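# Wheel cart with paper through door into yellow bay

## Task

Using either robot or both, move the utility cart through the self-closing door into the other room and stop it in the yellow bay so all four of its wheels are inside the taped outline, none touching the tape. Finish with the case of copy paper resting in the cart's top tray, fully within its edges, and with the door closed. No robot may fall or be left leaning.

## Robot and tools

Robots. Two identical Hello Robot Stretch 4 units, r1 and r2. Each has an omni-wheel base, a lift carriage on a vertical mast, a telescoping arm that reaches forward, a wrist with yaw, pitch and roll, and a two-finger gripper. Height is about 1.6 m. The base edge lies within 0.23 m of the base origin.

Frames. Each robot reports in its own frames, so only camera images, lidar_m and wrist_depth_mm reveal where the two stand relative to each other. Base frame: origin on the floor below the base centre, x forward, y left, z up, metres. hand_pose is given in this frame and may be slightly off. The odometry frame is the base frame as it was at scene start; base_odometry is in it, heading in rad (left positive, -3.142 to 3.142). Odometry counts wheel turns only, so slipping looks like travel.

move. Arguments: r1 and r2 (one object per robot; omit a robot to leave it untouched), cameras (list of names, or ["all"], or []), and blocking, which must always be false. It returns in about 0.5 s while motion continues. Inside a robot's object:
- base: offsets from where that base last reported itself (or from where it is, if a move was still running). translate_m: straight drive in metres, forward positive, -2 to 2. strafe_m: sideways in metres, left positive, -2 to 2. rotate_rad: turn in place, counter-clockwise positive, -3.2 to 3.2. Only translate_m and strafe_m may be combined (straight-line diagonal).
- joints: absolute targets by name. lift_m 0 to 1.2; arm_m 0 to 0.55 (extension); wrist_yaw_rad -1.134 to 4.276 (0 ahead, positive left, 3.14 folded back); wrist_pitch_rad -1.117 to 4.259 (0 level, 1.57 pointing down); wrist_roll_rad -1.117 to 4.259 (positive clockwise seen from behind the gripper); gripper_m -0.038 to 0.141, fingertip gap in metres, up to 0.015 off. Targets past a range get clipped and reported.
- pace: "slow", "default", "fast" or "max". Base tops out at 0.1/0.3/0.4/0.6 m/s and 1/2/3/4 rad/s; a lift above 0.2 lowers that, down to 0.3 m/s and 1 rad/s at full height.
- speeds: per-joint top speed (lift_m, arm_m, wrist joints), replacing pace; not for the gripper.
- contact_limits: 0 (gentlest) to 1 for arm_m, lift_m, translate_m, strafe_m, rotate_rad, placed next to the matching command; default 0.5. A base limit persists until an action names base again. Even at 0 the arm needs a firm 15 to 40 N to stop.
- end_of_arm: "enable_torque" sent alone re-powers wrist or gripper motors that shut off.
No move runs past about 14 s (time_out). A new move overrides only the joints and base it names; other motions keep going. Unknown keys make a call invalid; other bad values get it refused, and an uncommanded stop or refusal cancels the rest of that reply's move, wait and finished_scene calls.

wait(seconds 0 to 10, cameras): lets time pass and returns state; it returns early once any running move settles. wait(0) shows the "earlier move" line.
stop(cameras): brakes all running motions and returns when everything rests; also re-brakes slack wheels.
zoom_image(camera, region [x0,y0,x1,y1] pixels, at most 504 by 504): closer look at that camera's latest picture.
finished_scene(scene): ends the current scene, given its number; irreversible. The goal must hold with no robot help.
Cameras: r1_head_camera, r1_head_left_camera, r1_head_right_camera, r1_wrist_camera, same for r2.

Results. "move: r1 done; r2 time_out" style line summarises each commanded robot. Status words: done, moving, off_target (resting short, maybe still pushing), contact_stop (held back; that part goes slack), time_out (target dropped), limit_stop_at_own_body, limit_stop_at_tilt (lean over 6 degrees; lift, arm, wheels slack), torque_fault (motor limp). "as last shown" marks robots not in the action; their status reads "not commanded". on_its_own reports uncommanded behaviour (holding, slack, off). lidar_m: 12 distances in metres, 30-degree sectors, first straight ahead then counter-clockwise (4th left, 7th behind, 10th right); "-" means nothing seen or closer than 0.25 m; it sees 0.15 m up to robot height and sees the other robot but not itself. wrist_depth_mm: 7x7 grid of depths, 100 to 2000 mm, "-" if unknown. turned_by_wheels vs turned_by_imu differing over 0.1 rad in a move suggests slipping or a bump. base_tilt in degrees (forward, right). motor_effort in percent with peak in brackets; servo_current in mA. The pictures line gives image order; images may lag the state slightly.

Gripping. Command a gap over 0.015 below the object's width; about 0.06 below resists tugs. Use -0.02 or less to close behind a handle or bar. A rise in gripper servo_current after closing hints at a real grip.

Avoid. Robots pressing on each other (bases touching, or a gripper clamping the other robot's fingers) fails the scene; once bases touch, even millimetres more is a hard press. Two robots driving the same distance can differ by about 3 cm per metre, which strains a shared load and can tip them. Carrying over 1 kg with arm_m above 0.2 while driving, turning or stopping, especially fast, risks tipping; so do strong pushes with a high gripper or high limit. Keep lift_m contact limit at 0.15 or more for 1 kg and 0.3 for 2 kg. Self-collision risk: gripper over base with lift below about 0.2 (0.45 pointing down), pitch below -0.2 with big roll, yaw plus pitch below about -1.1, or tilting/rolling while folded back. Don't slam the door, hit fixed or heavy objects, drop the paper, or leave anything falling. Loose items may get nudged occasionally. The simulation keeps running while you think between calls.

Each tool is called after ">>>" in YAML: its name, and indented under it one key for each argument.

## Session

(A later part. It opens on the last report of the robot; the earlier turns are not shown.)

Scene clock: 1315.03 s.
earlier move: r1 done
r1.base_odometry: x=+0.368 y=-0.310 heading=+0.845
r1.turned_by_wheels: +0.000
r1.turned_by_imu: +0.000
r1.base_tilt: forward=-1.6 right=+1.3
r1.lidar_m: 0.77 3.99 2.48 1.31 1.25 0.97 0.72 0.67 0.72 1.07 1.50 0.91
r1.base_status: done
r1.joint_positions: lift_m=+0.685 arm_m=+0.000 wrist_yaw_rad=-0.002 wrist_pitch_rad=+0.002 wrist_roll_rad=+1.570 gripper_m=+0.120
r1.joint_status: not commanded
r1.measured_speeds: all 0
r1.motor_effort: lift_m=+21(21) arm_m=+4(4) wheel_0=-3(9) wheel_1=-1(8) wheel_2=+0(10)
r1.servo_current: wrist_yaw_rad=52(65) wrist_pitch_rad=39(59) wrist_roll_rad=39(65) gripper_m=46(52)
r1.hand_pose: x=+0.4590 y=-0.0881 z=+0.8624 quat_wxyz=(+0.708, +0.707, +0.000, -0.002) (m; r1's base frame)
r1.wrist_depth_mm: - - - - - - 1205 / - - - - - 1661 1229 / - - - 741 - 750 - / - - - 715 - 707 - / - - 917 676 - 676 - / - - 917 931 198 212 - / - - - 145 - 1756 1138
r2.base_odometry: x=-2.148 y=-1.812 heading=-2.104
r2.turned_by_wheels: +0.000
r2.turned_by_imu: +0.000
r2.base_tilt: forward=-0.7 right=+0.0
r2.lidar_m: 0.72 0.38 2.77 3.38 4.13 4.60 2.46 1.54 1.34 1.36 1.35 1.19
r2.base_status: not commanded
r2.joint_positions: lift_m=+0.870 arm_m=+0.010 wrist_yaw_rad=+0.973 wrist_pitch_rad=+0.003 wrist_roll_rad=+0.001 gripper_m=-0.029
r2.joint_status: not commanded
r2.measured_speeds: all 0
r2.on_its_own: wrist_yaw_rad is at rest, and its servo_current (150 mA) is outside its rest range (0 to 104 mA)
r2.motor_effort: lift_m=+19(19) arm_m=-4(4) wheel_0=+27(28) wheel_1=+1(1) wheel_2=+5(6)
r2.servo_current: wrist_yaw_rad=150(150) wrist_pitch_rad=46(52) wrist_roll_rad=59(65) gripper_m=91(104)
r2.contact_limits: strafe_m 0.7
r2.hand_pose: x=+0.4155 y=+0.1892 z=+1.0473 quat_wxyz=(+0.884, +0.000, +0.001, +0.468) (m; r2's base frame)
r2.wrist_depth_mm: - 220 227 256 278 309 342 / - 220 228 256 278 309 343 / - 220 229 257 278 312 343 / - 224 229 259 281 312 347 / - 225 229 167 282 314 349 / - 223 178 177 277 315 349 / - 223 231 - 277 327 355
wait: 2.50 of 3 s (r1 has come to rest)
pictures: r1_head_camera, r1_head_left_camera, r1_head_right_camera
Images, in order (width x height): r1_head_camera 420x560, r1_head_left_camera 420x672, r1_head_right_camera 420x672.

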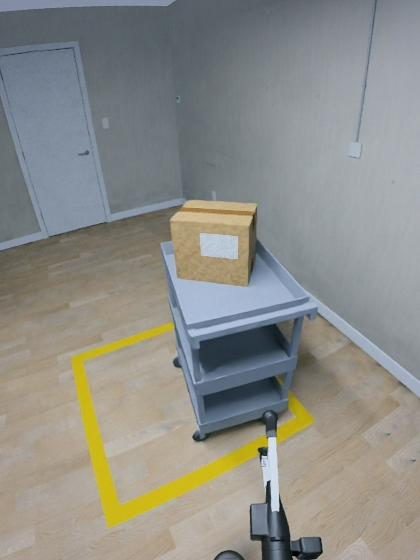

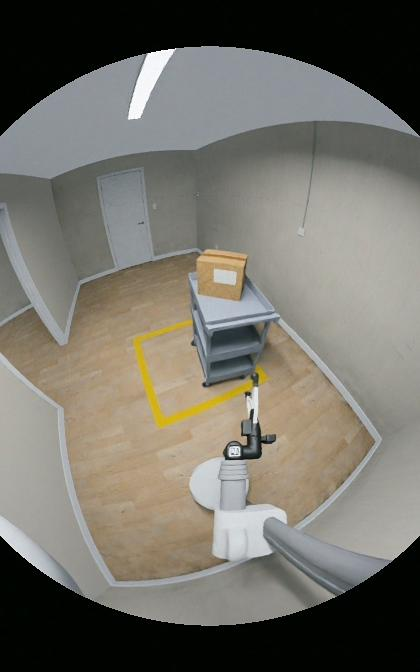

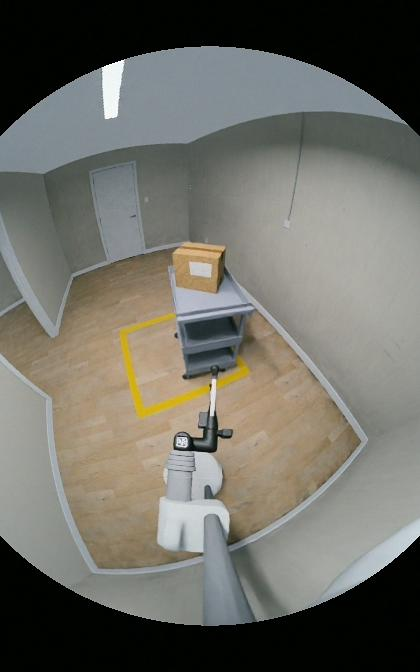

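>>> zoom_image:
  camera: "r1_head_camera"
  region: [60, 300, 340, 540]

>>> zoom_image:
  camera: "r1_head_right_camera"
  region: [110, 300, 270, 420]

Scaled by 1.800 from the camera's 420x560 image, which has a finer 600x800 frame.

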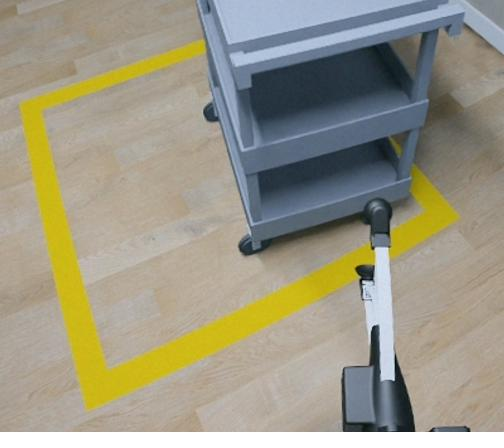

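Scaled by 3.150 from the camera's 420x672 image, which has a finer 600x960 frame.

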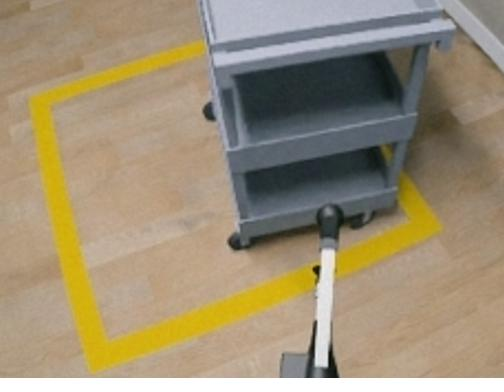

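>>> move:
  r1: {"base":{"strafe_m":-0.6}}
  blocking: false

>>> wait:
  seconds: 5
  cameras: ["r1_head_camera","r1_head_left_camera","r1_head_right_camera"]

Scene clock: 1334.77 s.
move: r1 moving
r1.base_odometry: x=+0.395 y=-0.334 heading=+0.845
r1.turned_by_wheels: +0.000
r1.turned_by_imu: +0.000
r1.base_tilt: forward=-1.5 right=+1.3
r1.lidar_m: 0.77 4.01 2.53 1.34 1.27 0.95 0.70 0.69 0.73 1.02 1.48 0.94
r1.base_status: strafe_m moving
r1.joint_positions: lift_m=+0.685 arm_m=+0.000 wrist_yaw_rad=-0.002 wrist_pitch_rad=+0.002 wrist_roll_rad=+1.570 gripper_m=+0.120
r1.joint_status: not commanded
r1.measured_speeds: translate_m=+0.001 strafe_m=-0.141 rotate_rad=-0.003 lift_m=+0.000 arm_m=+0.000 wrist_yaw_rad=+0.000 wrist_pitch_rad=+0.000 wrist_roll_rad=+0.000
r1.motor_effort: lift_m=+21(21) arm_m=+4(4) wheel_0=+9(10) wheel_1=-9(11) wheel_2=+0(1)
r1.servo_current: wrist_yaw_rad=46(72) wrist_pitch_rad=39(46) wrist_roll_rad=39(52) gripper_m=39(46)
r1.hand_pose: x=+0.4590 y=-0.0881 z=+0.8624 quat_wxyz=(+0.708, +0.707, +0.000, -0.002) (m; r1's base frame)
r1.wrist_depth_mm: - - - - - 1430 1182 / - - - - - 1618 1205 / - - - 732 - 1430 1281 / - - - 723 - 715 - / - - 960 683 - 683 - / - - 946 931 197 212 - / - - - 145 - - 627
r2.base_odometry: x=-2.148 y=-1.812 heading=-2.104
r2.turned_by_wheels: +0.000
r2.turned_by_imu: +0.000
r2.base_tilt: forward=-0.7 right=+0.0
r2.lidar_m: 0.76 0.36 2.78 3.40 4.12 4.61 2.44 1.51 1.34 1.34 1.37 1.19
r2.base_status: not commanded
r2.joint_positions: lift_m=+0.870 arm_m=+0.010 wrist_yaw_rad=+0.973 wrist_pitch_rad=+0.003 wrist_roll_rad=+0.001 gripper_m=-0.029
r2.joint_status: not commanded
r2.measured_speeds: all 0
r2.motor_effort: lift_m=+19(19) arm_m=-4(4) wheel_0=+27(27) wheel_1=+0(1) wheel_2=+6(6)
r2.servo_current: wrist_yaw_rad=130(143) wrist_pitch_rad=39(52) wrist_roll_rad=39(59) gripper_m=91(104)
r2.contact_limits: strafe_m 0.7
r2.hand_pose: x=+0.4155 y=+0.1892 z=+1.0473 quat_wxyz=(+0.884, +0.000, +0.001, +0.468) (m; r2's base frame)
r2.wrist_depth_mm: - 220 227 256 278 309 343 / - 219 228 257 279 310 342 / - 220 229 257 278 310 343 / - 224 229 258 279 314 347 / - 224 230 167 281 314 349 / - 223 177 177 274 315 351 / - 223 230 - 276 329 355
pictures: none

Scene clock: 1337.60 s.
earlier move: r1 done
r1.base_odometry: x=+0.817 y=-0.708 heading=+0.845
r1.turned_by_wheels: +0.000
r1.turned_by_imu: -0.003
r1.base_tilt: forward=-1.6 right=+1.3
r1.lidar_m: 1.46 0.95 3.04 1.84 1.55 0.61 0.42 0.41 0.46 0.61 0.97 1.03
r1.base_status: done
r1.joint_positions: lift_m=+0.685 arm_m=+0.000 wrist_yaw_rad=-0.002 wrist_pitch_rad=+0.002 wrist_roll_rad=+1.570 gripper_m=+0.120
r1.joint_status: not commanded
r1.measured_speeds: all 0
r1.motor_effort: lift_m=+21(21) arm_m=+4(4) wheel_0=+1(11) wheel_1=+1(11) wheel_2=+0(2)
r1.servo_current: wrist_yaw_rad=59(72) wrist_pitch_rad=46(52) wrist_roll_rad=59(72) gripper_m=39(52)
r1.hand_pose: x=+0.4590 y=-0.0881 z=+0.8624 quat_wxyz=(+0.708, +0.707, +0.000, -0.002) (m; r1's base frame)
r1.wrist_depth_mm: - - - - - - - / - - - - - - - / - - - - - - 1160 / - - - - - 1537 1229 / - - - - - 1756 1229 / - - - - - 213 1255 / - - - 145 - 1983 1255
r2.base_odometry: x=-2.148 y=-1.812 heading=-2.104
r2.turned_by_wheels: +0.000
r2.turned_by_imu: +0.000
r2.base_tilt: forward=-0.7 right=+0.0
r2.lidar_m: 0.76 0.38 2.75 3.43 4.14 4.60 2.48 1.54 1.35 1.35 1.33 1.20
r2.base_status: not commanded
r2.joint_positions: lift_m=+0.870 arm_m=+0.010 wrist_yaw_rad=+0.973 wrist_pitch_rad=+0.003 wrist_roll_rad=+0.001 gripper_m=-0.029
r2.joint_status: not commanded
r2.measured_speeds: all 0
r2.on_its_own: wrist_yaw_rad is at rest, and its servo_current (130 mA) is outside its rest range (0 to 104 mA)
r2.motor_effort: lift_m=+19(19) arm_m=-4(4) wheel_0=+27(28) wheel_1=+0(1) wheel_2=+5(6)
r2.servo_current: wrist_yaw_rad=130(156) wrist_pitch_rad=39(52) wrist_roll_rad=39(59) gripper_m=85(104)
r2.contact_limits: strafe_m 0.7
r2.hand_pose: x=+0.4155 y=+0.1892 z=+1.0473 quat_wxyz=(+0.884, +0.000, +0.001, +0.468) (m; r2's base frame)
r2.wrist_depth_mm: - 222 228 255 277 309 342 / - 220 229 257 279 310 345 / - 220 228 258 279 310 345 / - 224 229 258 281 312 345 / - 224 230 167 282 314 349 / - 222 178 176 276 315 351 / - 224 230 - 276 329 355
wait: 2.83 of 5 s (r1 has come to rest)
pictures: r1_head_camera, r1_head_left_camera, r1_head_right_camera
Images, in order (width x height): r1_head_camera 420x560, r1_head_left_camera 420x672, r1_head_right_camera 420x672.

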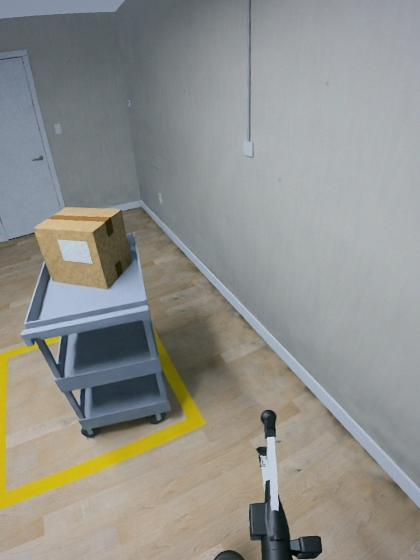

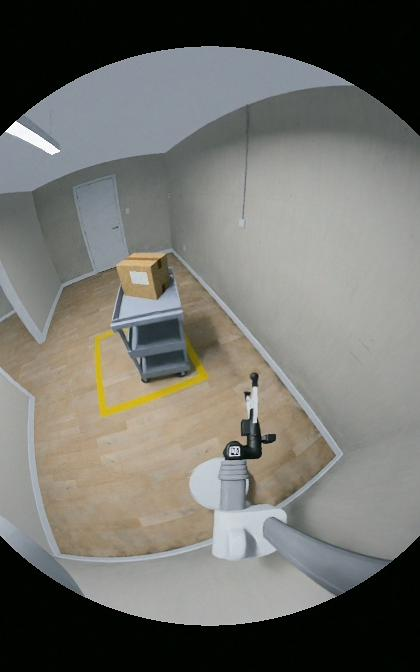

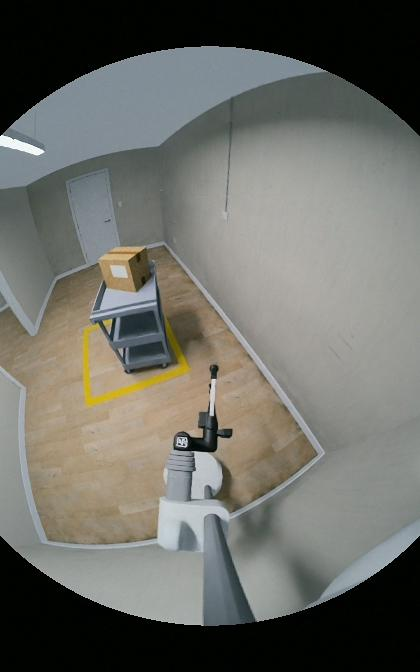

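>>> zoom_image:
  camera: "r1_head_camera"
  region: [0, 290, 240, 510]

Scaled by 2.100 from the camera's 420x560 image, which has a finer 600x800 frame.

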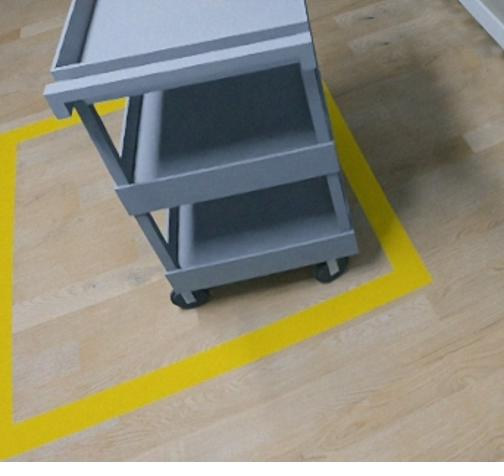

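>>> move:
  r1: {"base":{"translate_m":0.45,"strafe_m":-0.15}}
  blocking: false

>>> wait:
  seconds: 4
  cameras: ["r1_head_left_camera","r1_head_camera"]

>>> zoom_image:
  camera: "r1_head_left_camera"
  region: [20, 220, 250, 450]

Scene clock: 1351.30 s.
move: r1 moving
r1.base_odometry: x=+0.846 y=-0.692 heading=+0.845
r1.turned_by_wheels: +0.000
r1.turned_by_imu: +0.000
r1.base_tilt: forward=-1.6 right=+1.3
r1.lidar_m: 1.42 0.91 3.04 1.86 1.59 0.63 0.46 0.43 0.48 0.68 0.95 1.00
r1.base_status: translate_m moving; strafe_m moving
r1.joint_positions: lift_m=+0.685 arm_m=+0.000 wrist_yaw_rad=-0.002 wrist_pitch_rad=+0.002 wrist_roll_rad=+1.570 gripper_m=+0.120
r1.joint_status: not commanded
r1.measured_speeds: translate_m=+0.122 strafe_m=-0.040 rotate_rad=+0.003 lift_m=+0.000 arm_m=+0.000 wrist_yaw_rad=+0.000 wrist_pitch_rad=+0.000 wrist_roll_rad=+0.000
r1.motor_effort: lift_m=+21(21) arm_m=+4(4) wheel_0=+9(9) wheel_1=+0(4) wheel_2=-8(9)
r1.servo_current: wrist_yaw_rad=59(72) wrist_pitch_rad=39(46) wrist_roll_rad=39(65) gripper_m=39(52)
r1.hand_pose: x=+0.4590 y=-0.0881 z=+0.8624 quat_wxyz=(+0.708, +0.707, +0.000, -0.002) (m; r1's base frame)
r1.wrist_depth_mm: - - - - - - - / - - - - - - - / - - - - - - 1205 / - - - - - 1576 1229 / - - - - - 1808 1229 / - - - - - 213 1308 / - - - 145 - 1808 -
r2.base_odometry: x=-2.148 y=-1.812 heading=-2.104
r2.turned_by_wheels: +0.000
r2.turned_by_imu: +0.000
r2.base_tilt: forward=-0.7 right=+0.0
r2.lidar_m: 0.73 0.37 2.77 3.42 4.13 4.60 2.41 1.51 1.34 1.34 1.35 1.19
r2.base_status: not commanded
r2.joint_positions: lift_m=+0.870 arm_m=+0.010 wrist_yaw_rad=+0.973 wrist_pitch_rad=+0.003 wrist_roll_rad=+0.001 gripper_m=-0.029
r2.joint_status: not commanded
r2.measured_speeds: all 0
r2.motor_effort: lift_m=+19(19) arm_m=-4(4) wheel_0=+27(27) wheel_1=+1(1) wheel_2=+6(6)
r2.servo_current: wrist_yaw_rad=137(150) wrist_pitch_rad=46(46) wrist_roll_rad=46(65) gripper_m=91(104)
r2.contact_limits: strafe_m 0.7
r2.hand_pose: x=+0.4155 y=+0.1892 z=+1.0473 quat_wxyz=(+0.884, +0.000, +0.001, +0.468) (m; r2's base frame)
r2.wrist_depth_mm: - 221 226 256 278 309 345 / - 220 227 257 278 309 343 / - 220 227 258 279 309 345 / - 224 229 259 282 312 345 / - 226 229 167 283 314 347 / - 223 178 177 276 315 351 / - 223 232 - 277 329 353
pictures: none

Scene clock: 1353.80 s.
earlier move: r1 done
r1.base_odometry: x=+1.228 y=-0.471 heading=+0.845
r1.turned_by_wheels: +0.000
r1.turned_by_imu: -0.001
r1.base_tilt: forward=-1.6 right=+1.3
r1.lidar_m: 0.96 0.61 0.64 2.19 2.11 1.07 0.77 0.73 0.81 0.67 0.63 0.68
r1.base_status: done
r1.joint_positions: lift_m=+0.685 arm_m=+0.000 wrist_yaw_rad=-0.002 wrist_pitch_rad=+0.002 wrist_roll_rad=+1.570 gripper_m=+0.120
r1.joint_status: not commanded
r1.measured_speeds: all 0
r1.motor_effort: lift_m=+21(21) arm_m=+4(4) wheel_0=+1(11) wheel_1=+1(7) wheel_2=+0(10)
r1.servo_current: wrist_yaw_rad=52(72) wrist_pitch_rad=46(52) wrist_roll_rad=39(78) gripper_m=39(52)
r1.hand_pose: x=+0.4590 y=-0.0881 z=+0.8624 quat_wxyz=(+0.708, +0.707, +0.000, -0.002) (m; r1's base frame)
r1.wrist_depth_mm: 488 488 492 504 508 508 521 / 544 554 559 564 554 574 - / - - - - - - - / - - - - - - - / - - - - - - 1205 / - 197 - - 191 214 1229 / - - - 145 - 1983 1255
r2.base_odometry: x=-2.148 y=-1.812 heading=-2.104
r2.turned_by_wheels: +0.000
r2.turned_by_imu: +0.000
r2.base_tilt: forward=-0.7 right=+0.0
r2.lidar_m: 0.75 0.37 2.80 3.41 4.10 4.62 2.47 1.52 1.33 1.35 1.36 1.19
r2.base_status: not commanded
r2.joint_positions: lift_m=+0.870 arm_m=+0.010 wrist_yaw_rad=+0.973 wrist_pitch_rad=+0.003 wrist_roll_rad=+0.001 gripper_m=-0.029
r2.joint_status: not commanded
r2.measured_speeds: all 0
r2.on_its_own: wrist_yaw_rad is at rest, and its servo_current (143 mA) is outside its rest range (0 to 104 mA)
r2.motor_effort: lift_m=+19(19) arm_m=-4(4) wheel_0=+27(28) wheel_1=+1(1) wheel_2=+6(6)
r2.servo_current: wrist_yaw_rad=143(150) wrist_pitch_rad=46(46) wrist_roll_rad=52(65) gripper_m=98(104)
r2.contact_limits: strafe_m 0.7
r2.hand_pose: x=+0.4155 y=+0.1892 z=+1.0473 quat_wxyz=(+0.884, +0.000, +0.001, +0.468) (m; r2's base frame)
r2.wrist_depth_mm: - 220 227 254 277 307 343 / - 220 227 258 278 310 347 / - 220 229 257 279 310 345 / - 224 229 259 279 312 345 / - 224 229 167 282 314 347 / - 223 178 177 276 315 351 / - 222 231 - 277 329 351
wait: 2.50 of 4 s (r1 has come to rest)
pictures: r1_head_camera, r1_head_left_camera
Images, in order (width x height): r1_head_camera 420x560, r1_head_left_camera 420x672.

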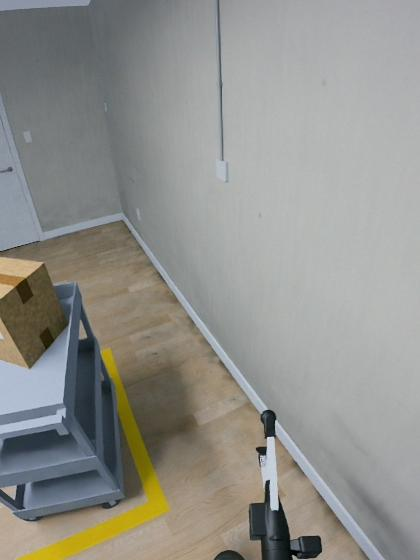

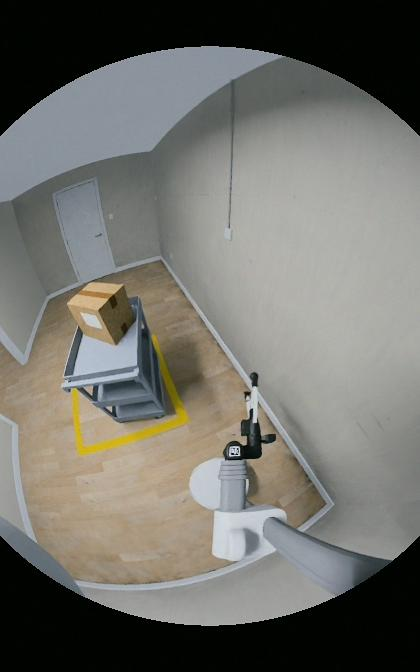

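Scaled by 2.191 from the camera's 420x672 image, which has a finer 600x960 frame.

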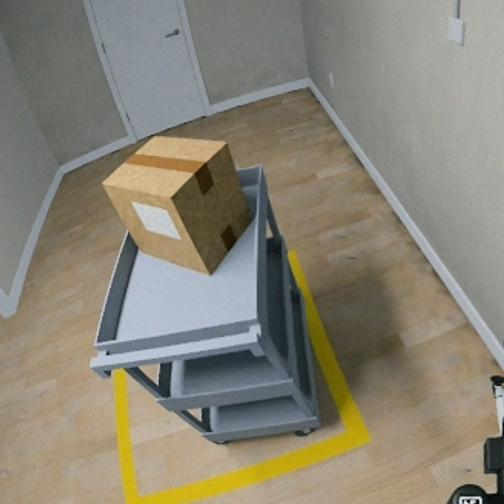

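>>> move:
  r1: {"base":{"translate_m":-0.223,"strafe_m":0.45}}
  blocking: false

>>> wait:
  seconds: 5

>>> move:
  r1: {"base":{"rotate_rad":0.425}}
  blocking: false

>>> wait:
  seconds: 3
  cameras: ["r1_head_camera","r1_head_left_camera"]

>>> zoom_image:
  camera: "r1_head_camera"
  region: [60, 300, 400, 560]

Scene clock: 1372.90 s.
move: r1 moving
r1.base_odometry: x=+1.198 y=-0.463 heading=+0.845
r1.turned_by_wheels: +0.000
r1.turned_by_imu: +0.000
r1.base_tilt: forward=-1.6 right=+1.2
r1.lidar_m: 1.01 0.61 0.66 2.16 2.08 1.04 0.78 0.75 0.76 0.71 0.67 0.70
r1.base_status: translate_m moving; strafe_m moving
r1.joint_positions: lift_m=+0.685 arm_m=+0.000 wrist_yaw_rad=-0.002 wrist_pitch_rad=+0.002 wrist_roll_rad=+1.570 gripper_m=+0.120
r1.joint_status: not commanded
r1.measured_speeds: translate_m=-0.055 strafe_m=+0.109 rotate_rad=+0.004 lift_m=+0.000 arm_m=+0.000 wrist_yaw_rad=+0.000 wrist_pitch_rad=+0.000 wrist_roll_rad=+0.000
r1.motor_effort: lift_m=+21(21) arm_m=+4(4) wheel_0=-12(12) wheel_1=+3(6) wheel_2=+5(7)
r1.servo_current: wrist_yaw_rad=52(59) wrist_pitch_rad=46(46) wrist_roll_rad=46(65) gripper_m=46(46)
r1.hand_pose: x=+0.4590 y=-0.0881 z=+0.8624 quat_wxyz=(+0.708, +0.707, +0.000, -0.002) (m; r1's base frame)
r1.wrist_depth_mm: 521 517 521 530 535 535 554 / 569 - - - - - - / - - - - - - - / - - - - - - - / - - - - - - 1182 / - 202 - - 193 214 1255 / - - - 145 - 1983 1255
r2.base_odometry: x=-2.148 y=-1.812 heading=-2.104
r2.turned_by_wheels: +0.000
r2.turned_by_imu: +0.000
r2.base_tilt: forward=-0.6 right=+0.1
r2.lidar_m: 0.74 0.36 2.78 3.42 4.13 4.62 2.44 1.54 1.33 1.35 1.36 1.19
r2.base_status: not commanded
r2.joint_positions: lift_m=+0.870 arm_m=+0.010 wrist_yaw_rad=+0.973 wrist_pitch_rad=+0.003 wrist_roll_rad=+0.001 gripper_m=-0.029
r2.joint_status: not commanded
r2.measured_speeds: all 0
r2.motor_effort: lift_m=+19(19) arm_m=-4(4) wheel_0=+27(27) wheel_1=+1(1) wheel_2=+5(6)
r2.servo_current: wrist_yaw_rad=137(143) wrist_pitch_rad=46(46) wrist_roll_rad=46(52) gripper_m=98(98)
r2.contact_limits: strafe_m 0.7
r2.hand_pose: x=+0.4155 y=+0.1892 z=+1.0473 quat_wxyz=(+0.884, +0.000, +0.001, +0.468) (m; r2's base frame)
r2.wrist_depth_mm: - 220 226 255 278 307 345 / - 220 228 256 279 310 345 / - 220 228 257 278 310 345 / - 224 229 259 282 312 345 / - 224 229 168 282 314 349 / - 222 178 177 276 315 351 / - 222 230 - 277 327 353
pictures: none

Scene clock: 1375.57 s.
earlier move: r1 done
r1.base_odometry: x=+0.743 y=-0.339 heading=+0.845
r1.turned_by_wheels: +0.000
r1.turned_by_imu: +0.002
r1.base_tilt: forward=-1.6 right=+1.3
r1.lidar_m: 0.62 0.62 2.65 1.68 1.61 1.07 0.78 0.76 0.79 1.14 1.14 1.19
r1.base_status: done
r1.joint_positions: lift_m=+0.685 arm_m=+0.000 wrist_yaw_rad=-0.002 wrist_pitch_rad=+0.002 wrist_roll_rad=+1.570 gripper_m=+0.120
r1.joint_status: not commanded
r1.measured_speeds: all 0
r1.motor_effort: lift_m=+21(21) arm_m=+4(4) wheel_0=+0(12) wheel_1=+1(9) wheel_2=+1(7)
r1.servo_current: wrist_yaw_rad=72(72) wrist_pitch_rad=46(52) wrist_roll_rad=39(65) gripper_m=39(52)
r1.hand_pose: x=+0.4590 y=-0.0881 z=+0.8624 quat_wxyz=(+0.708, +0.707, +0.000, -0.002) (m; r1's base frame)
r1.wrist_depth_mm: - - - - - - - / - - - - - - 1182 / - - - - - 1576 1229 / - - - - - 1708 1255 / - - - - - 1808 1255 / - - - - 212 213 517 / - - 778 145 - - -
r2.base_odometry: x=-2.148 y=-1.812 heading=-2.104
r2.turned_by_wheels: +0.000
r2.turned_by_imu: +0.000
r2.base_tilt: forward=-0.7 right=+0.0
r2.lidar_m: 0.74 0.38 2.78 3.43 4.14 4.61 2.46 1.51 1.34 1.35 1.37 1.20
r2.base_status: not commanded
r2.joint_positions: lift_m=+0.870 arm_m=+0.010 wrist_yaw_rad=+0.973 wrist_pitch_rad=+0.003 wrist_roll_rad=+0.001 gripper_m=-0.029
r2.joint_status: not commanded
r2.measured_speeds: all 0
r2.on_its_own: wrist_yaw_rad is at rest, and its servo_current (143 mA) is outside its rest range (0 to 104 mA)
r2.motor_effort: lift_m=+19(19) arm_m=-4(4) wheel_0=+27(28) wheel_1=+1(1) wheel_2=+6(6)
r2.servo_current: wrist_yaw_rad=143(163) wrist_pitch_rad=52(52) wrist_roll_rad=39(59) gripper_m=98(104)
r2.contact_limits: strafe_m 0.7
r2.hand_pose: x=+0.4155 y=+0.1892 z=+1.0473 quat_wxyz=(+0.884, +0.000, +0.001, +0.468) (m; r2's base frame)
r2.wrist_depth_mm: - 220 227 256 277 310 343 / - 220 228 257 278 310 345 / - 220 229 257 279 312 349 / - 224 229 258 281 310 347 / - 224 229 168 281 314 349 / - 223 178 177 276 317 353 / - 223 230 - 274 329 355
wait: 2.67 of 5 s (r1 has come to rest)
pictures: none

Scene clock: 1376.07 s.
move: r1 moving
r1.base_odometry: x=+0.743 y=-0.339 heading=+1.094
r1.turned_by_wheels: +0.249
r1.turned_by_imu: +0.250
r1.base_tilt: forward=-1.6 right=+1.2
r1.lidar_m: 0.63 0.65 1.88 1.63 1.50 0.86 0.75 0.74 0.91 1.13 1.14 0.67
r1.base_status: rotate_rad moving
r1.joint_positions: lift_m=+0.685 arm_m=+0.000 wrist_yaw_rad=-0.002 wrist_pitch_rad=+0.002 wrist_roll_rad=+1.570 gripper_m=+0.120
r1.joint_status: not commanded
r1.measured_speeds: translate_m=-0.002 strafe_m=+0.002 rotate_rad=+0.898 lift_m=+0.000 arm_m=+0.000 wrist_yaw_rad=+0.000 wrist_pitch_rad=+0.000 wrist_roll_rad=+0.000
r1.motor_effort: lift_m=+21(21) arm_m=+4(4) wheel_0=-5(8) wheel_1=-4(9) wheel_2=-4(7)
r1.servo_current: wrist_yaw_rad=46(59) wrist_pitch_rad=46(46) wrist_roll_rad=52(65) gripper_m=46(52)
r1.hand_pose: x=+0.4590 y=-0.0881 z=+0.8624 quat_wxyz=(+0.708, +0.707, +0.000, -0.002) (m; r1's base frame)
r1.wrist_depth_mm: - - - - - - 1205 / - - - - - 1618 1229 / - - - - - 1756 1229 / - - - - 530 1008 504 / - - 866 750 - - 496 / - - 723 427 210 197 492 / - - 768 145 - - -
r2.base_odometry: x=-2.148 y=-1.812 heading=-2.104
r2.turned_by_wheels: +0.000
r2.turned_by_imu: +0.000
r2.base_tilt: forward=-0.7 right=+0.0
r2.lidar_m: 0.72 0.38 2.76 3.41 4.13 4.60 2.44 1.53 1.36 1.34 1.35 1.19
r2.base_status: not commanded
r2.joint_positions: lift_m=+0.870 arm_m=+0.010 wrist_yaw_rad=+0.973 wrist_pitch_rad=+0.003 wrist_roll_rad=+0.001 gripper_m=-0.029
r2.joint_status: not commanded
r2.measured_speeds: all 0
r2.motor_effort: lift_m=+19(19) arm_m=-4(4) wheel_0=+27(27) wheel_1=+1(1) wheel_2=+6(6)
r2.servo_current: wrist_yaw_rad=137(150) wrist_pitch_rad=46(46) wrist_roll_rad=39(59) gripper_m=98(104)
r2.contact_limits: strafe_m 0.7
r2.hand_pose: x=+0.4155 y=+0.1892 z=+1.0473 quat_wxyz=(+0.884, +0.000, +0.001, +0.468) (m; r2's base frame)
r2.wrist_depth_mm: - 221 226 255 277 307 343 / - 220 227 256 279 310 345 / - 220 228 258 279 312 345 / - 224 229 259 282 314 347 / - 225 229 167 283 314 347 / - 222 178 177 274 317 351 / - 222 230 - 276 329 353
pictures: none

Scene clock: 1376.80 s.
earlier move: r1 done
r1.base_odometry: x=+0.743 y=-0.339 heading=+1.270
r1.turned_by_wheels: +0.176
r1.turned_by_imu: +0.177
r1.base_tilt: forward=-1.6 right=+1.3
r1.lidar_m: 0.61 2.68 1.72 1.62 1.18 0.81 0.76 0.77 1.02 1.13 1.15 0.64
r1.base_status: done
r1.joint_positions: lift_m=+0.685 arm_m=+0.000 wrist_yaw_rad=-0.002 wrist_pitch_rad=+0.002 wrist_roll_rad=+1.570 gripper_m=+0.120
r1.joint_status: not commanded
r1.measured_speeds: all 0
r1.motor_effort: lift_m=+21(21) arm_m=+4(4) wheel_0=-4(8) wheel_1=+0(9) wheel_2=+0(7)
r1.servo_current: wrist_yaw_rad=52(78) wrist_pitch_rad=46(52) wrist_roll_rad=46(65) gripper_m=46(52)
r1.hand_pose: x=+0.4591 y=-0.0880 z=+0.8624 quat_wxyz=(+0.708, +0.707, +0.000, -0.001) (m; r1's base frame)
r1.wrist_depth_mm: - - - - - 1576 1205 / - - - - 473 477 - / - - 768 691 - - - / - - 715 683 - - - / - - 831 759 - - - / - - 878 - 211 196 492 / - - - 145 - 1661 -
r2.base_odometry: x=-2.148 y=-1.812 heading=-2.104
r2.turned_by_wheels: +0.000
r2.turned_by_imu: +0.000
r2.base_tilt: forward=-0.7 right=+0.0
r2.lidar_m: 0.74 0.38 2.74 3.40 4.11 4.62 2.47 1.51 1.32 1.35 1.33 1.17
r2.base_status: not commanded
r2.joint_positions: lift_m=+0.870 arm_m=+0.010 wrist_yaw_rad=+0.973 wrist_pitch_rad=+0.003 wrist_roll_rad=+0.001 gripper_m=-0.029
r2.joint_status: not commanded
r2.measured_speeds: all 0
r2.on_its_own: wrist_yaw_rad is at rest, and its servo_current (137 mA) is outside its rest range (0 to 104 mA)
r2.motor_effort: lift_m=+19(19) arm_m=-4(4) wheel_0=+27(27) wheel_1=+0(1) wheel_2=+6(6)
r2.servo_current: wrist_yaw_rad=137(150) wrist_pitch_rad=39(46) wrist_roll_rad=52(59) gripper_m=98(104)
r2.contact_limits: strafe_m 0.7
r2.hand_pose: x=+0.4155 y=+0.1892 z=+1.0473 quat_wxyz=(+0.884, +0.000, +0.001, +0.468) (m; r2's base frame)
r2.wrist_depth_mm: - 220 227 256 279 309 343 / - 220 228 257 278 310 345 / - 220 228 257 279 309 345 / - 223 229 259 279 312 347 / - 225 229 167 283 314 349 / - 222 178 177 274 315 349 / - 224 230 - 276 329 351
wait: 0.73 of 3 s (r1 has come to rest)
pictures: r1_head_camera, r1_head_left_camera
Images, in order (width x height): r1_head_camera 420x560, r1_head_left_camera 420x672.

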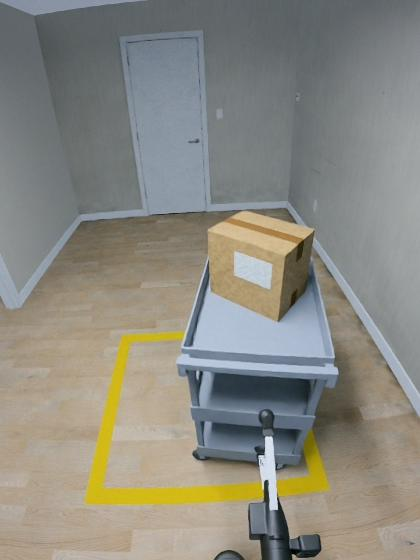

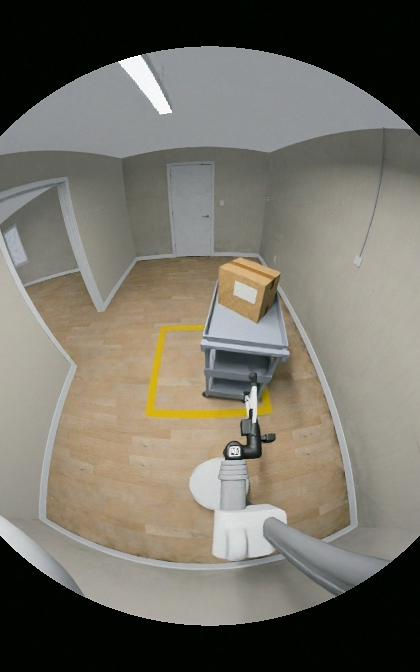

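Scaled by 1.482 from the camera's 420x560 image, which has a finer 600x800 frame.

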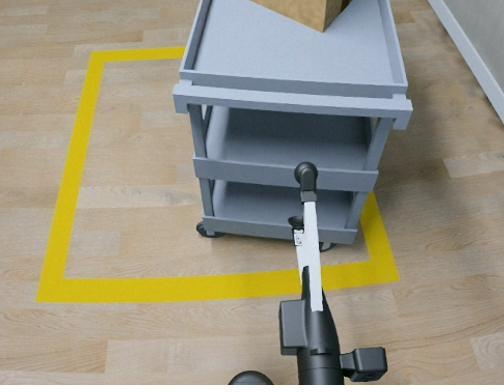

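>>> move:
  r1: {"base":{"translate_m":0.25,"strafe_m":0.015},"contact_limits":{"translate_m":0.3},"pace":"slow"}
  blocking: false

>>> wait:
  seconds: 5
  cameras: ["r1_head_camera","r1_wrist_camera"]

Scene clock: 1388.50 s.
move: r1 moving
r1.base_odometry: x=+0.746 y=-0.327 heading=+1.270
r1.turned_by_wheels: +0.000
r1.turned_by_imu: +0.000
r1.base_tilt: forward=-1.6 right=+1.3
r1.lidar_m: 0.61 2.66 1.71 1.62 1.19 0.83 0.77 0.79 1.05 1.13 1.16 0.63
r1.base_status: translate_m moving; strafe_m moving
r1.joint_positions: lift_m=+0.685 arm_m=+0.000 wrist_yaw_rad=-0.002 wrist_pitch_rad=+0.002 wrist_roll_rad=+1.570 gripper_m=+0.120
r1.joint_status: not commanded
r1.measured_speeds: translate_m=+0.049 strafe_m=+0.004 rotate_rad=+0.003 lift_m=+0.000 arm_m=+0.000 wrist_yaw_rad=+0.000 wrist_pitch_rad=+0.000 wrist_roll_rad=+0.000
r1.motor_effort: lift_m=+21(21) arm_m=+4(4) wheel_0=+2(6) wheel_1=+6(6) wheel_2=-7(7)
r1.servo_current: wrist_yaw_rad=39(72) wrist_pitch_rad=39(46) wrist_roll_rad=39(59) gripper_m=46(46)
r1.contact_limits: translate_m 0.3
r1.hand_pose: x=+0.4591 y=-0.0880 z=+0.8624 quat_wxyz=(+0.708, +0.707, +0.000, -0.001) (m; r1's base frame)
r1.wrist_depth_mm: - - - 377 - 1618 1160 / - - - - - 627 - / - - 732 691 - - - / - - 699 668 - - - / - - 798 750 - - - / - - 866 854 210 196 - / - - - 145 - 1661 -
r2.base_odometry: x=-2.148 y=-1.812 heading=-2.104
r2.turned_by_wheels: +0.000
r2.turned_by_imu: +0.000
r2.base_tilt: forward=-0.7 right=+0.0
r2.lidar_m: 0.76 0.37 2.78 3.41 4.12 4.60 2.46 1.50 1.35 1.36 1.38 1.18
r2.base_status: not commanded
r2.joint_positions: lift_m=+0.870 arm_m=+0.010 wrist_yaw_rad=+0.973 wrist_pitch_rad=+0.003 wrist_roll_rad=+0.001 gripper_m=-0.029
r2.joint_status: not commanded
r2.measured_speeds: all 0
r2.motor_effort: lift_m=+19(19) arm_m=-4(4) wheel_0=+27(27) wheel_1=+1(1) wheel_2=+5(6)
r2.servo_current: wrist_yaw_rad=143(156) wrist_pitch_rad=46(46) wrist_roll_rad=46(59) gripper_m=91(98)
r2.contact_limits: strafe_m 0.7
r2.hand_pose: x=+0.4155 y=+0.1892 z=+1.0473 quat_wxyz=(+0.884, +0.000, +0.001, +0.468) (m; r2's base frame)
r2.wrist_depth_mm: - 221 227 255 278 310 343 / - 220 228 256 277 309 343 / - 221 229 256 279 312 347 / - 224 229 258 281 312 345 / - 224 230 168 282 315 349 / - 222 178 177 274 315 349 / - 224 230 - 276 329 353
pictures: none

Scene clock: 1391.80 s.
earlier move: r1 done
r1.base_odometry: x=+0.803 y=-0.096 heading=+1.270
r1.turned_by_wheels: +0.000
r1.turned_by_imu: +0.000
r1.base_tilt: forward=-1.6 right=+1.2
r1.lidar_m: 0.37 0.45 1.75 1.62 1.54 1.07 1.00 1.03 1.22 1.12 1.16 0.42
r1.base_status: done
r1.joint_positions: lift_m=+0.685 arm_m=+0.000 wrist_yaw_rad=-0.002 wrist_pitch_rad=+0.002 wrist_roll_rad=+1.570 gripper_m=+0.120
r1.joint_status: not commanded
r1.measured_speeds: all 0
r1.motor_effort: lift_m=+21(21) arm_m=+4(4) wheel_0=+4(8) wheel_1=+2(6) wheel_2=-2(7)
r1.servo_current: wrist_yaw_rad=78(78) wrist_pitch_rad=46(52) wrist_roll_rad=46(78) gripper_m=39(52)
r1.contact_limits: translate_m 0.3
r1.hand_pose: x=+0.4591 y=-0.0880 z=+0.8624 quat_wxyz=(+0.708, +0.707, +0.000, -0.001) (m; r1's base frame)
r1.wrist_depth_mm: - - - 153 212 1618 - / - - 574 156 215 - - / - 466 449 216 219 - - / - 488 473 163 223 - - / - - 535 165 226 - - / - - 580 167 229 187 - / - - - 143 236 1661 -
r2.base_odometry: x=-2.148 y=-1.812 heading=-2.104
r2.turned_by_wheels: +0.000
r2.turned_by_imu: +0.000
r2.base_tilt: forward=-0.7 right=+0.0
r2.lidar_m: 0.74 0.37 2.73 3.41 4.14 4.60 2.43 1.52 1.33 1.34 1.35 1.19
r2.base_status: not commanded
r2.joint_positions: lift_m=+0.870 arm_m=+0.010 wrist_yaw_rad=+0.973 wrist_pitch_rad=+0.003 wrist_roll_rad=+0.001 gripper_m=-0.029
r2.joint_status: not commanded
r2.measured_speeds: all 0
r2.on_its_own: wrist_yaw_rad is at rest, and its servo_current (150 mA) is outside its rest range (0 to 104 mA)
r2.motor_effort: lift_m=+19(19) arm_m=-4(4) wheel_0=+27(28) wheel_1=+1(1) wheel_2=+6(6)
r2.servo_current: wrist_yaw_rad=150(156) wrist_pitch_rad=39(46) wrist_roll_rad=46(59) gripper_m=98(104)
r2.contact_limits: strafe_m 0.7
r2.hand_pose: x=+0.4155 y=+0.1892 z=+1.0473 quat_wxyz=(+0.884, +0.000, +0.001, +0.468) (m; r2's base frame)
r2.wrist_depth_mm: - 220 227 256 278 309 343 / - 220 227 256 278 310 345 / - 220 229 257 281 312 347 / - 224 229 258 282 312 349 / - 224 230 167 281 314 349 / - 223 178 177 276 315 351 / - 222 230 - 276 329 353
wait: 3.30 of 5 s (r1 has come to rest)
pictures: r1_head_camera, r1_wrist_camera
Images, in order (width x height): r1_head_camera 420x560, r1_wrist_camera 616x392.

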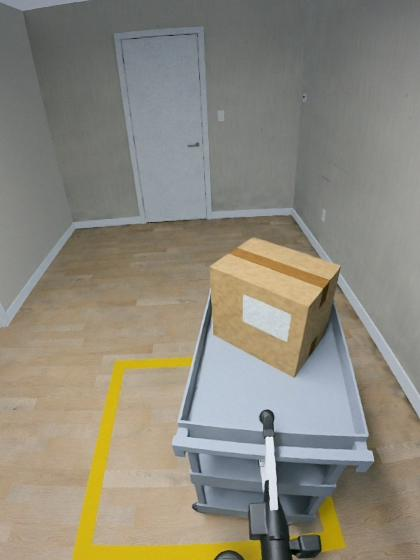

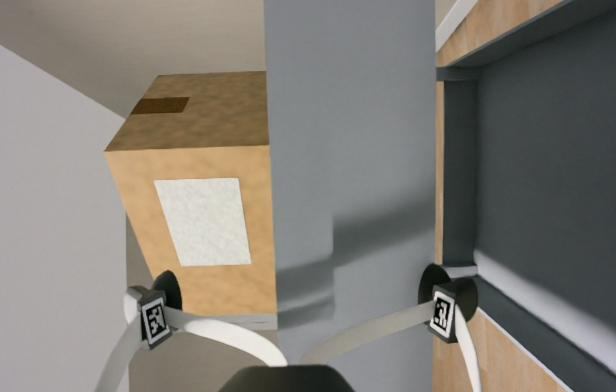

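>>> move:
  r1: {"joints":{"gripper_m":-0.03}}
  blocking: false

>>> wait:
  seconds: 2

>>> move:
  r1: {"base":{"translate_m":0.03,"strafe_m":-0.17},"contact_limits":{"translate_m":0.5},"pace":"slow"}
  blocking: false

>>> wait:
  seconds: 4
  cameras: ["r1_head_camera"]

Scene clock: 1403.00 s.
move: r1 moving
r1.base_odometry: x=+0.803 y=-0.096 heading=+1.270
r1.turned_by_wheels: +0.000
r1.turned_by_imu: +0.000
r1.base_tilt: forward=-1.6 right=+1.2
r1.lidar_m: 0.38 0.42 1.72 1.60 1.58 1.08 0.99 1.04 1.20 1.13 1.15 0.41
r1.base_status: not commanded
r1.joint_positions: lift_m=+0.685 arm_m=+0.000 wrist_yaw_rad=-0.002 wrist_pitch_rad=+0.003 wrist_roll_rad=+1.570 gripper_m=+0.106
r1.joint_status: gripper_m moving
r1.measured_speeds: translate_m=+0.000 strafe_m=+0.000 rotate_rad=+0.000 lift_m=+0.000 arm_m=+0.000 wrist_yaw_rad=+0.000 wrist_pitch_rad=+0.015 wrist_roll_rad=+0.000
r1.motor_effort: lift_m=+21(21) arm_m=+4(4) wheel_0=+4(4) wheel_1=+2(2) wheel_2=-1(2)
r1.servo_current: wrist_yaw_rad=52(59) wrist_pitch_rad=46(46) wrist_roll_rad=52(52) gripper_m=104(104)
r1.contact_limits: translate_m 0.3
r1.hand_pose: x=+0.4591 y=-0.0880 z=+0.8621 quat_wxyz=(+0.708, +0.707, +0.000, -0.002) (m; r1's base frame)
r1.wrist_depth_mm: - - - 154 213 1537 - / - - 574 156 216 - - / - 473 449 216 220 - - / - 480 477 163 224 - - / - - 535 165 226 - - / - - 585 229 229 197 - / - - - 142 236 1661 -
r2.base_odometry: x=-2.148 y=-1.812 heading=-2.104
r2.turned_by_wheels: +0.000
r2.turned_by_imu: +0.000
r2.base_tilt: forward=-0.7 right=+0.0
r2.lidar_m: 0.70 0.38 2.79 3.40 4.13 4.62 2.46 1.52 1.34 1.34 1.34 1.19
r2.base_status: not commanded
r2.joint_positions: lift_m=+0.870 arm_m=+0.010 wrist_yaw_rad=+0.973 wrist_pitch_rad=+0.003 wrist_roll_rad=+0.001 gripper_m=-0.029
r2.joint_status: not commanded
r2.measured_speeds: all 0
r2.motor_effort: lift_m=+19(19) arm_m=-4(4) wheel_0=+28(28) wheel_1=+1(1) wheel_2=+6(6)
r2.servo_current: wrist_yaw_rad=137(150) wrist_pitch_rad=39(39) wrist_roll_rad=46(59) gripper_m=98(98)
r2.contact_limits: strafe_m 0.7
r2.hand_pose: x=+0.4155 y=+0.1892 z=+1.0473 quat_wxyz=(+0.884, +0.000, +0.001, +0.468) (m; r2's base frame)
r2.wrist_depth_mm: - 221 227 255 276 309 343 / - 220 228 256 278 309 343 / - 220 228 257 281 312 345 / - 224 229 258 282 312 345 / - 224 229 168 281 314 347 / - 222 178 177 274 317 353 / - 223 231 - 276 327 353
pictures: none

Scene clock: 1404.73 s.
earlier move: r1 done
r1.base_odometry: x=+0.803 y=-0.096 heading=+1.270
r1.turned_by_wheels: +0.000
r1.turned_by_imu: +0.000
r1.base_tilt: forward=-1.6 right=+1.3
r1.lidar_m: 0.38 0.42 1.73 1.63 1.57 1.09 1.01 1.04 1.24 1.13 1.16 0.42
r1.base_status: not commanded
r1.joint_positions: lift_m=+0.685 arm_m=+0.000 wrist_yaw_rad=-0.002 wrist_pitch_rad=+0.008 wrist_roll_rad=+1.570 gripper_m=-0.029
r1.joint_status: all done
r1.measured_speeds: all 0
r1.motor_effort: lift_m=+21(21) arm_m=-4(4) wheel_0=+2(5) wheel_1=+0(2) wheel_2=+2(4)
r1.servo_current: wrist_yaw_rad=59(72) wrist_pitch_rad=46(111) wrist_roll_rad=59(65) gripper_m=72(195)
r1.contact_limits: translate_m 0.3
r1.hand_pose: x=+0.4591 y=-0.0879 z=+0.8607 quat_wxyz=(+0.707, +0.707, +0.002, -0.004) (m; r1's base frame)
r1.wrist_depth_mm: - - - 156 214 1576 - / - - 554 159 219 - - / - 459 452 220 223 - - / - 492 484 166 226 - - / - - 549 169 231 - - / - - 208 191 182 1756 - / - - - 141 240 141 -
r2.base_odometry: x=-2.148 y=-1.812 heading=-2.104
r2.turned_by_wheels: +0.000
r2.turned_by_imu: +0.000
r2.base_tilt: forward=-0.7 right=+0.0
r2.lidar_m: 0.73 0.38 2.77 3.39 4.13 4.60 2.47 1.55 1.34 1.36 1.34 1.20
r2.base_status: not commanded
r2.joint_positions: lift_m=+0.870 arm_m=+0.010 wrist_yaw_rad=+0.973 wrist_pitch_rad=+0.003 wrist_roll_rad=+0.001 gripper_m=-0.029
r2.joint_status: not commanded
r2.measured_speeds: all 0
r2.on_its_own: wrist_yaw_rad is at rest, and its servo_current (143 mA) is outside its rest range (0 to 104 mA)
r2.motor_effort: lift_m=+19(19) arm_m=-4(4) wheel_0=+27(28) wheel_1=+0(1) wheel_2=+5(6)
r2.servo_current: wrist_yaw_rad=143(150) wrist_pitch_rad=39(46) wrist_roll_rad=39(59) gripper_m=91(104)
r2.contact_limits: strafe_m 0.7
r2.hand_pose: x=+0.4155 y=+0.1892 z=+1.0473 quat_wxyz=(+0.884, +0.000, +0.001, +0.468) (m; r2's base frame)
r2.wrist_depth_mm: - 221 226 256 278 309 343 / - 220 228 257 278 310 343 / - 221 228 256 279 312 345 / - 223 229 258 279 314 345 / - 224 230 167 282 314 349 / - 223 178 176 274 314 351 / - 223 231 - 276 327 353
wait: 1.73 of 2 s (r1 has come to rest)
pictures: none

Scene clock: 1405.23 s.
move: r1 moving
r1.base_odometry: x=+0.816 y=-0.098 heading=+1.271
r1.turned_by_wheels: +0.000
r1.turned_by_imu: +0.000
r1.base_tilt: forward=-1.6 right=+1.3
r1.lidar_m: 0.40 0.43 1.76 1.64 1.58 1.07 1.00 1.03 1.21 1.13 1.16 0.40
r1.base_status: translate_m moving; strafe_m moving
r1.joint_positions: lift_m=+0.685 arm_m=+0.000 wrist_yaw_rad=+0.001 wrist_pitch_rad=+0.008 wrist_roll_rad=+1.570 gripper_m=-0.029
r1.joint_status: not commanded
r1.measured_speeds: translate_m=+0.009 strafe_m=-0.050 rotate_rad=+0.000 lift_m=+0.000 arm_m=+0.000 wrist_yaw_rad=+0.001 wrist_pitch_rad=+0.000 wrist_roll_rad=+0.000
r1.motor_effort: lift_m=+21(21) arm_m=-4(4) wheel_0=+10(10) wheel_1=-7(7) wheel_2=-1(2)
r1.servo_current: wrist_yaw_rad=52(65) wrist_pitch_rad=46(59) wrist_roll_rad=39(65) gripper_m=65(72)
r1.contact_limits: translate_m 0.5
r1.hand_pose: x=+0.4593 y=-0.0873 z=+0.8607 quat_wxyz=(+0.708, +0.707, +0.003, -0.003) (m; r1's base frame)
r1.wrist_depth_mm: - - - 154 213 1537 - / - - 554 157 216 - - / - 466 452 219 221 - - / - 488 484 163 225 - - / - - 535 167 230 - - / - - 208 193 183 1756 - / - - - 143 239 140 -
r2.base_odometry: x=-2.148 y=-1.812 heading=-2.104
r2.turned_by_wheels: +0.000
r2.turned_by_imu: +0.000
r2.base_tilt: forward=-0.7 right=+0.0
r2.lidar_m: 0.74 0.38 2.78 3.43 4.10 4.60 2.46 1.49 1.33 1.35 1.34 1.19
r2.base_status: not commanded
r2.joint_positions: lift_m=+0.870 arm_m=+0.010 wrist_yaw_rad=+0.973 wrist_pitch_rad=+0.003 wrist_roll_rad=+0.001 gripper_m=-0.029
r2.joint_status: not commanded
r2.measured_speeds: all 0
r2.motor_effort: lift_m=+19(19) arm_m=-4(4) wheel_0=+27(28) wheel_1=+1(1) wheel_2=+5(6)
r2.servo_current: wrist_yaw_rad=143(143) wrist_pitch_rad=39(46) wrist_roll_rad=39(59) gripper_m=98(98)
r2.contact_limits: strafe_m 0.7
r2.hand_pose: x=+0.4155 y=+0.1892 z=+1.0473 quat_wxyz=(+0.884, +0.000, +0.001, +0.468) (m; r2's base frame)
r2.wrist_depth_mm: - 221 226 255 278 309 342 / - 219 227 257 279 310 343 / - 220 229 257 279 312 345 / - 224 229 259 281 312 345 / - 224 229 167 282 314 349 / - 223 178 177 274 315 351 / - 223 232 - 277 330 353
pictures: none

Scene clock: 1407.67 s.
earlier move: r1 done
r1.base_odometry: x=+0.974 y=-0.118 heading=+1.270
r1.turned_by_wheels: -0.001
r1.turned_by_imu: -0.001
r1.base_tilt: forward=-1.6 right=+1.2
r1.lidar_m: 0.39 0.41 1.92 1.80 1.58 1.09 1.01 1.05 1.05 0.97 0.97 0.41
r1.base_status: done
r1.joint_positions: lift_m=+0.685 arm_m=+0.000 wrist_yaw_rad=+0.001 wrist_pitch_rad=+0.008 wrist_roll_rad=+1.570 gripper_m=-0.029
r1.joint_status: not commanded
r1.measured_speeds: all 0
r1.motor_effort: lift_m=+21(21) arm_m=-4(4) wheel_0=+3(11) wheel_1=-4(7) wheel_2=-2(4)
r1.servo_current: wrist_yaw_rad=39(72) wrist_pitch_rad=52(65) wrist_roll_rad=52(65) gripper_m=65(78)
r1.contact_limits: translate_m 0.5
r1.hand_pose: x=+0.4593 y=-0.0873 z=+0.8607 quat_wxyz=(+0.708, +0.707, +0.003, -0.003) (m; r1's base frame)
r1.wrist_depth_mm: - - - 224 225 1576 - / - - - 166 228 1661 - / - - 500 167 228 - - / - 466 462 167 229 - - / - 525 512 168 229 - - / - - 187 187 182 - - / - - 182 - 231 138 -
r2.base_odometry: x=-2.148 y=-1.812 heading=-2.104
r2.turned_by_wheels: +0.000
r2.turned_by_imu: +0.000
r2.base_tilt: forward=-0.7 right=+0.0
r2.lidar_m: 0.73 0.37 2.75 3.41 4.11 4.62 2.46 1.50 1.33 1.35 1.35 1.20
r2.base_status: not commanded
r2.joint_positions: lift_m=+0.870 arm_m=+0.010 wrist_yaw_rad=+0.973 wrist_pitch_rad=+0.003 wrist_roll_rad=+0.001 gripper_m=-0.029
r2.joint_status: not commanded
r2.measured_speeds: all 0
r2.on_its_own: wrist_yaw_rad is at rest, and its servo_current (150 mA) is outside its rest range (0 to 104 mA)
r2.motor_effort: lift_m=+19(19) arm_m=-4(4) wheel_0=+27(28) wheel_1=+1(1) wheel_2=+5(6)
r2.servo_current: wrist_yaw_rad=150(150) wrist_pitch_rad=39(46) wrist_roll_rad=33(65) gripper_m=98(104)
r2.contact_limits: strafe_m 0.7
r2.hand_pose: x=+0.4155 y=+0.1892 z=+1.0473 quat_wxyz=(+0.884, +0.000, +0.001, +0.468) (m; r2's base frame)
r2.wrist_depth_mm: - 221 226 256 278 310 343 / - 219 228 258 278 309 345 / - 220 228 258 279 312 345 / - 224 229 258 281 312 349 / - 225 229 167 282 314 349 / - 223 178 176 276 315 349 / - 222 231 - 276 329 355
wait: 2.43 of 4 s (r1 has come to rest)
pictures: r1_head_camera
Images, in order (width x height): r1_head_camera 420x560.

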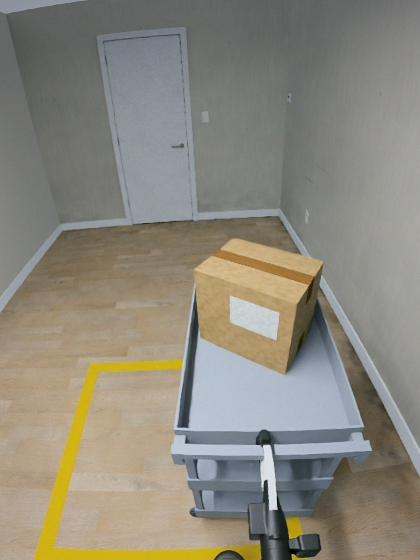

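>>> move:
  r1: {"base":{"translate_m":0.03,"strafe_m":0.24},"contact_limits":{"translate_m":0.5},"pace":"slow"}
  blocking: false

>>> wait:
  seconds: 5
  cameras: ["r1_head_camera"]

Scene clock: 1413.63 s.
move: r1 moving
r1.base_odometry: x=+0.962 y=-0.112 heading=+1.270
r1.turned_by_wheels: +0.000
r1.turned_by_imu: -0.001
r1.base_tilt: forward=-1.6 right=+1.3
r1.lidar_m: 0.38 0.42 1.90 1.75 1.61 1.10 1.01 1.06 1.06 0.98 1.01 0.42
r1.base_status: translate_m moving; strafe_m moving
r1.joint_positions: lift_m=+0.685 arm_m=+0.000 wrist_yaw_rad=+0.001 wrist_pitch_rad=+0.008 wrist_roll_rad=+1.570 gripper_m=-0.029
r1.joint_status: not commanded
r1.measured_speeds: translate_m=+0.007 strafe_m=+0.052 rotate_rad=-0.002 lift_m=+0.000 arm_m=+0.000 wrist_yaw_rad=+0.000 wrist_pitch_rad=+0.000 wrist_roll_rad=+0.000
r1.motor_effort: lift_m=+21(21) arm_m=-4(4) wheel_0=-7(9) wheel_1=+5(7) wheel_2=-2(4)
r1.servo_current: wrist_yaw_rad=46(65) wrist_pitch_rad=52(59) wrist_roll_rad=39(59) gripper_m=65(65)
r1.contact_limits: translate_m 0.5
r1.hand_pose: x=+0.4593 y=-0.0873 z=+0.8607 quat_wxyz=(+0.708, +0.707, +0.003, -0.003) (m; r1's base frame)
r1.wrist_depth_mm: - - - 229 229 1576 1229 / - - - 168 230 1661 - / - - 525 169 230 - - / - 462 459 169 231 - - / - 517 500 169 230 - - / - - 187 188 182 - - / - - - - 230 - -
r2.base_odometry: x=-2.148 y=-1.812 heading=-2.104
r2.turned_by_wheels: +0.000
r2.turned_by_imu: +0.000
r2.base_tilt: forward=-0.7 right=-0.1
r2.lidar_m: 0.75 0.39 2.76 3.40 4.12 4.61 2.48 1.51 1.34 1.35 1.38 1.19
r2.base_status: not commanded
r2.joint_positions: lift_m=+0.870 arm_m=+0.010 wrist_yaw_rad=+0.973 wrist_pitch_rad=+0.003 wrist_roll_rad=+0.001 gripper_m=-0.029
r2.joint_status: not commanded
r2.measured_speeds: all 0
r2.motor_effort: lift_m=+19(19) arm_m=-4(4) wheel_0=+27(28) wheel_1=+1(1) wheel_2=+6(6)
r2.servo_current: wrist_yaw_rad=143(156) wrist_pitch_rad=46(46) wrist_roll_rad=46(52) gripper_m=91(98)
r2.contact_limits: strafe_m 0.7
r2.hand_pose: x=+0.4155 y=+0.1892 z=+1.0473 quat_wxyz=(+0.884, +0.000, +0.001, +0.468) (m; r2's base frame)
r2.wrist_depth_mm: - 220 226 257 278 309 345 / - 220 228 256 278 309 345 / - 221 229 257 281 312 345 / - 224 229 257 282 314 347 / - 224 229 167 282 314 347 / - 223 178 177 273 317 353 / - 223 231 - 277 327 355
pictures: none

Scene clock: 1416.77 s.
earlier move: r1 done
r1.base_odometry: x=+0.754 y=-0.018 heading=+1.269
r1.turned_by_wheels: +0.000
r1.turned_by_imu: +0.000
r1.base_tilt: forward=-1.6 right=+1.3
r1.lidar_m: 0.43 2.40 1.68 1.56 1.62 1.14 1.05 1.09 1.31 1.19 0.43 0.36
r1.base_status: done
r1.joint_positions: lift_m=+0.685 arm_m=+0.000 wrist_yaw_rad=-0.002 wrist_pitch_rad=+0.008 wrist_roll_rad=+1.570 gripper_m=-0.029
r1.joint_status: not commanded
r1.measured_speeds: all 0
r1.motor_effort: lift_m=+21(21) arm_m=+2(4) wheel_0=-7(12) wheel_1=+1(7) wheel_2=-2(7)
r1.servo_current: wrist_yaw_rad=46(72) wrist_pitch_rad=52(59) wrist_roll_rad=52(65) gripper_m=59(72)
r1.contact_limits: translate_m 0.5
r1.hand_pose: x=+0.4591 y=-0.0879 z=+0.8607 quat_wxyz=(+0.707, +0.707, +0.002, -0.003) (m; r1's base frame)
r1.wrist_depth_mm: - 484 484 - 183 - - / - 410 418 133 192 - - / - 449 452 - 202 - - / - - 525 - 211 - - / - - - 156 222 - - / - - 208 166 181 1708 - / - - 180 - 246 136 1281
r2.base_odometry: x=-2.148 y=-1.812 heading=-2.104
r2.turned_by_wheels: +0.000
r2.turned_by_imu: +0.000
r2.base_tilt: forward=-0.7 right=+0.0
r2.lidar_m: 0.76 0.38 2.78 3.42 4.10 4.61 2.48 1.52 1.33 1.36 1.37 1.21
r2.base_status: not commanded
r2.joint_positions: lift_m=+0.870 arm_m=+0.010 wrist_yaw_rad=+0.973 wrist_pitch_rad=+0.003 wrist_roll_rad=+0.001 gripper_m=-0.029
r2.joint_status: not commanded
r2.measured_speeds: all 0
r2.on_its_own: wrist_yaw_rad is at rest, and its servo_current (130 mA) is outside its rest range (0 to 104 mA)
r2.motor_effort: lift_m=+19(19) arm_m=-4(4) wheel_0=+27(28) wheel_1=+1(1) wheel_2=+5(6)
r2.servo_current: wrist_yaw_rad=130(156) wrist_pitch_rad=39(52) wrist_roll_rad=52(59) gripper_m=98(104)
r2.contact_limits: strafe_m 0.7
r2.hand_pose: x=+0.4155 y=+0.1892 z=+1.0473 quat_wxyz=(+0.884, +0.000, +0.001, +0.468) (m; r2's base frame)
r2.wrist_depth_mm: - 221 227 256 278 309 343 / - 220 227 257 281 309 343 / - 220 228 257 279 310 345 / - 223 229 259 282 314 345 / - 224 229 167 282 314 347 / - 223 177 177 274 315 353 / - 223 231 - 276 329 355
wait: 3.13 of 5 s (r1 has come to rest)
pictures: r1_head_camera
Images, in order (width x height): r1_head_camera 420x560.

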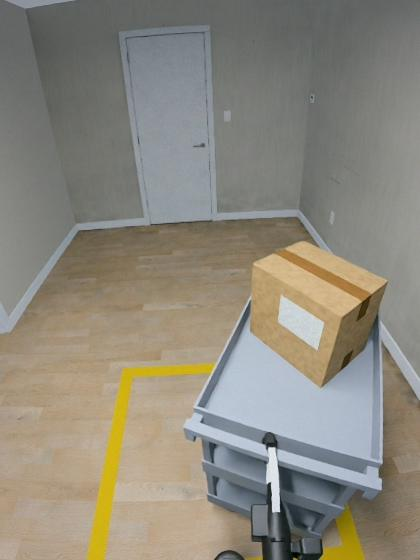

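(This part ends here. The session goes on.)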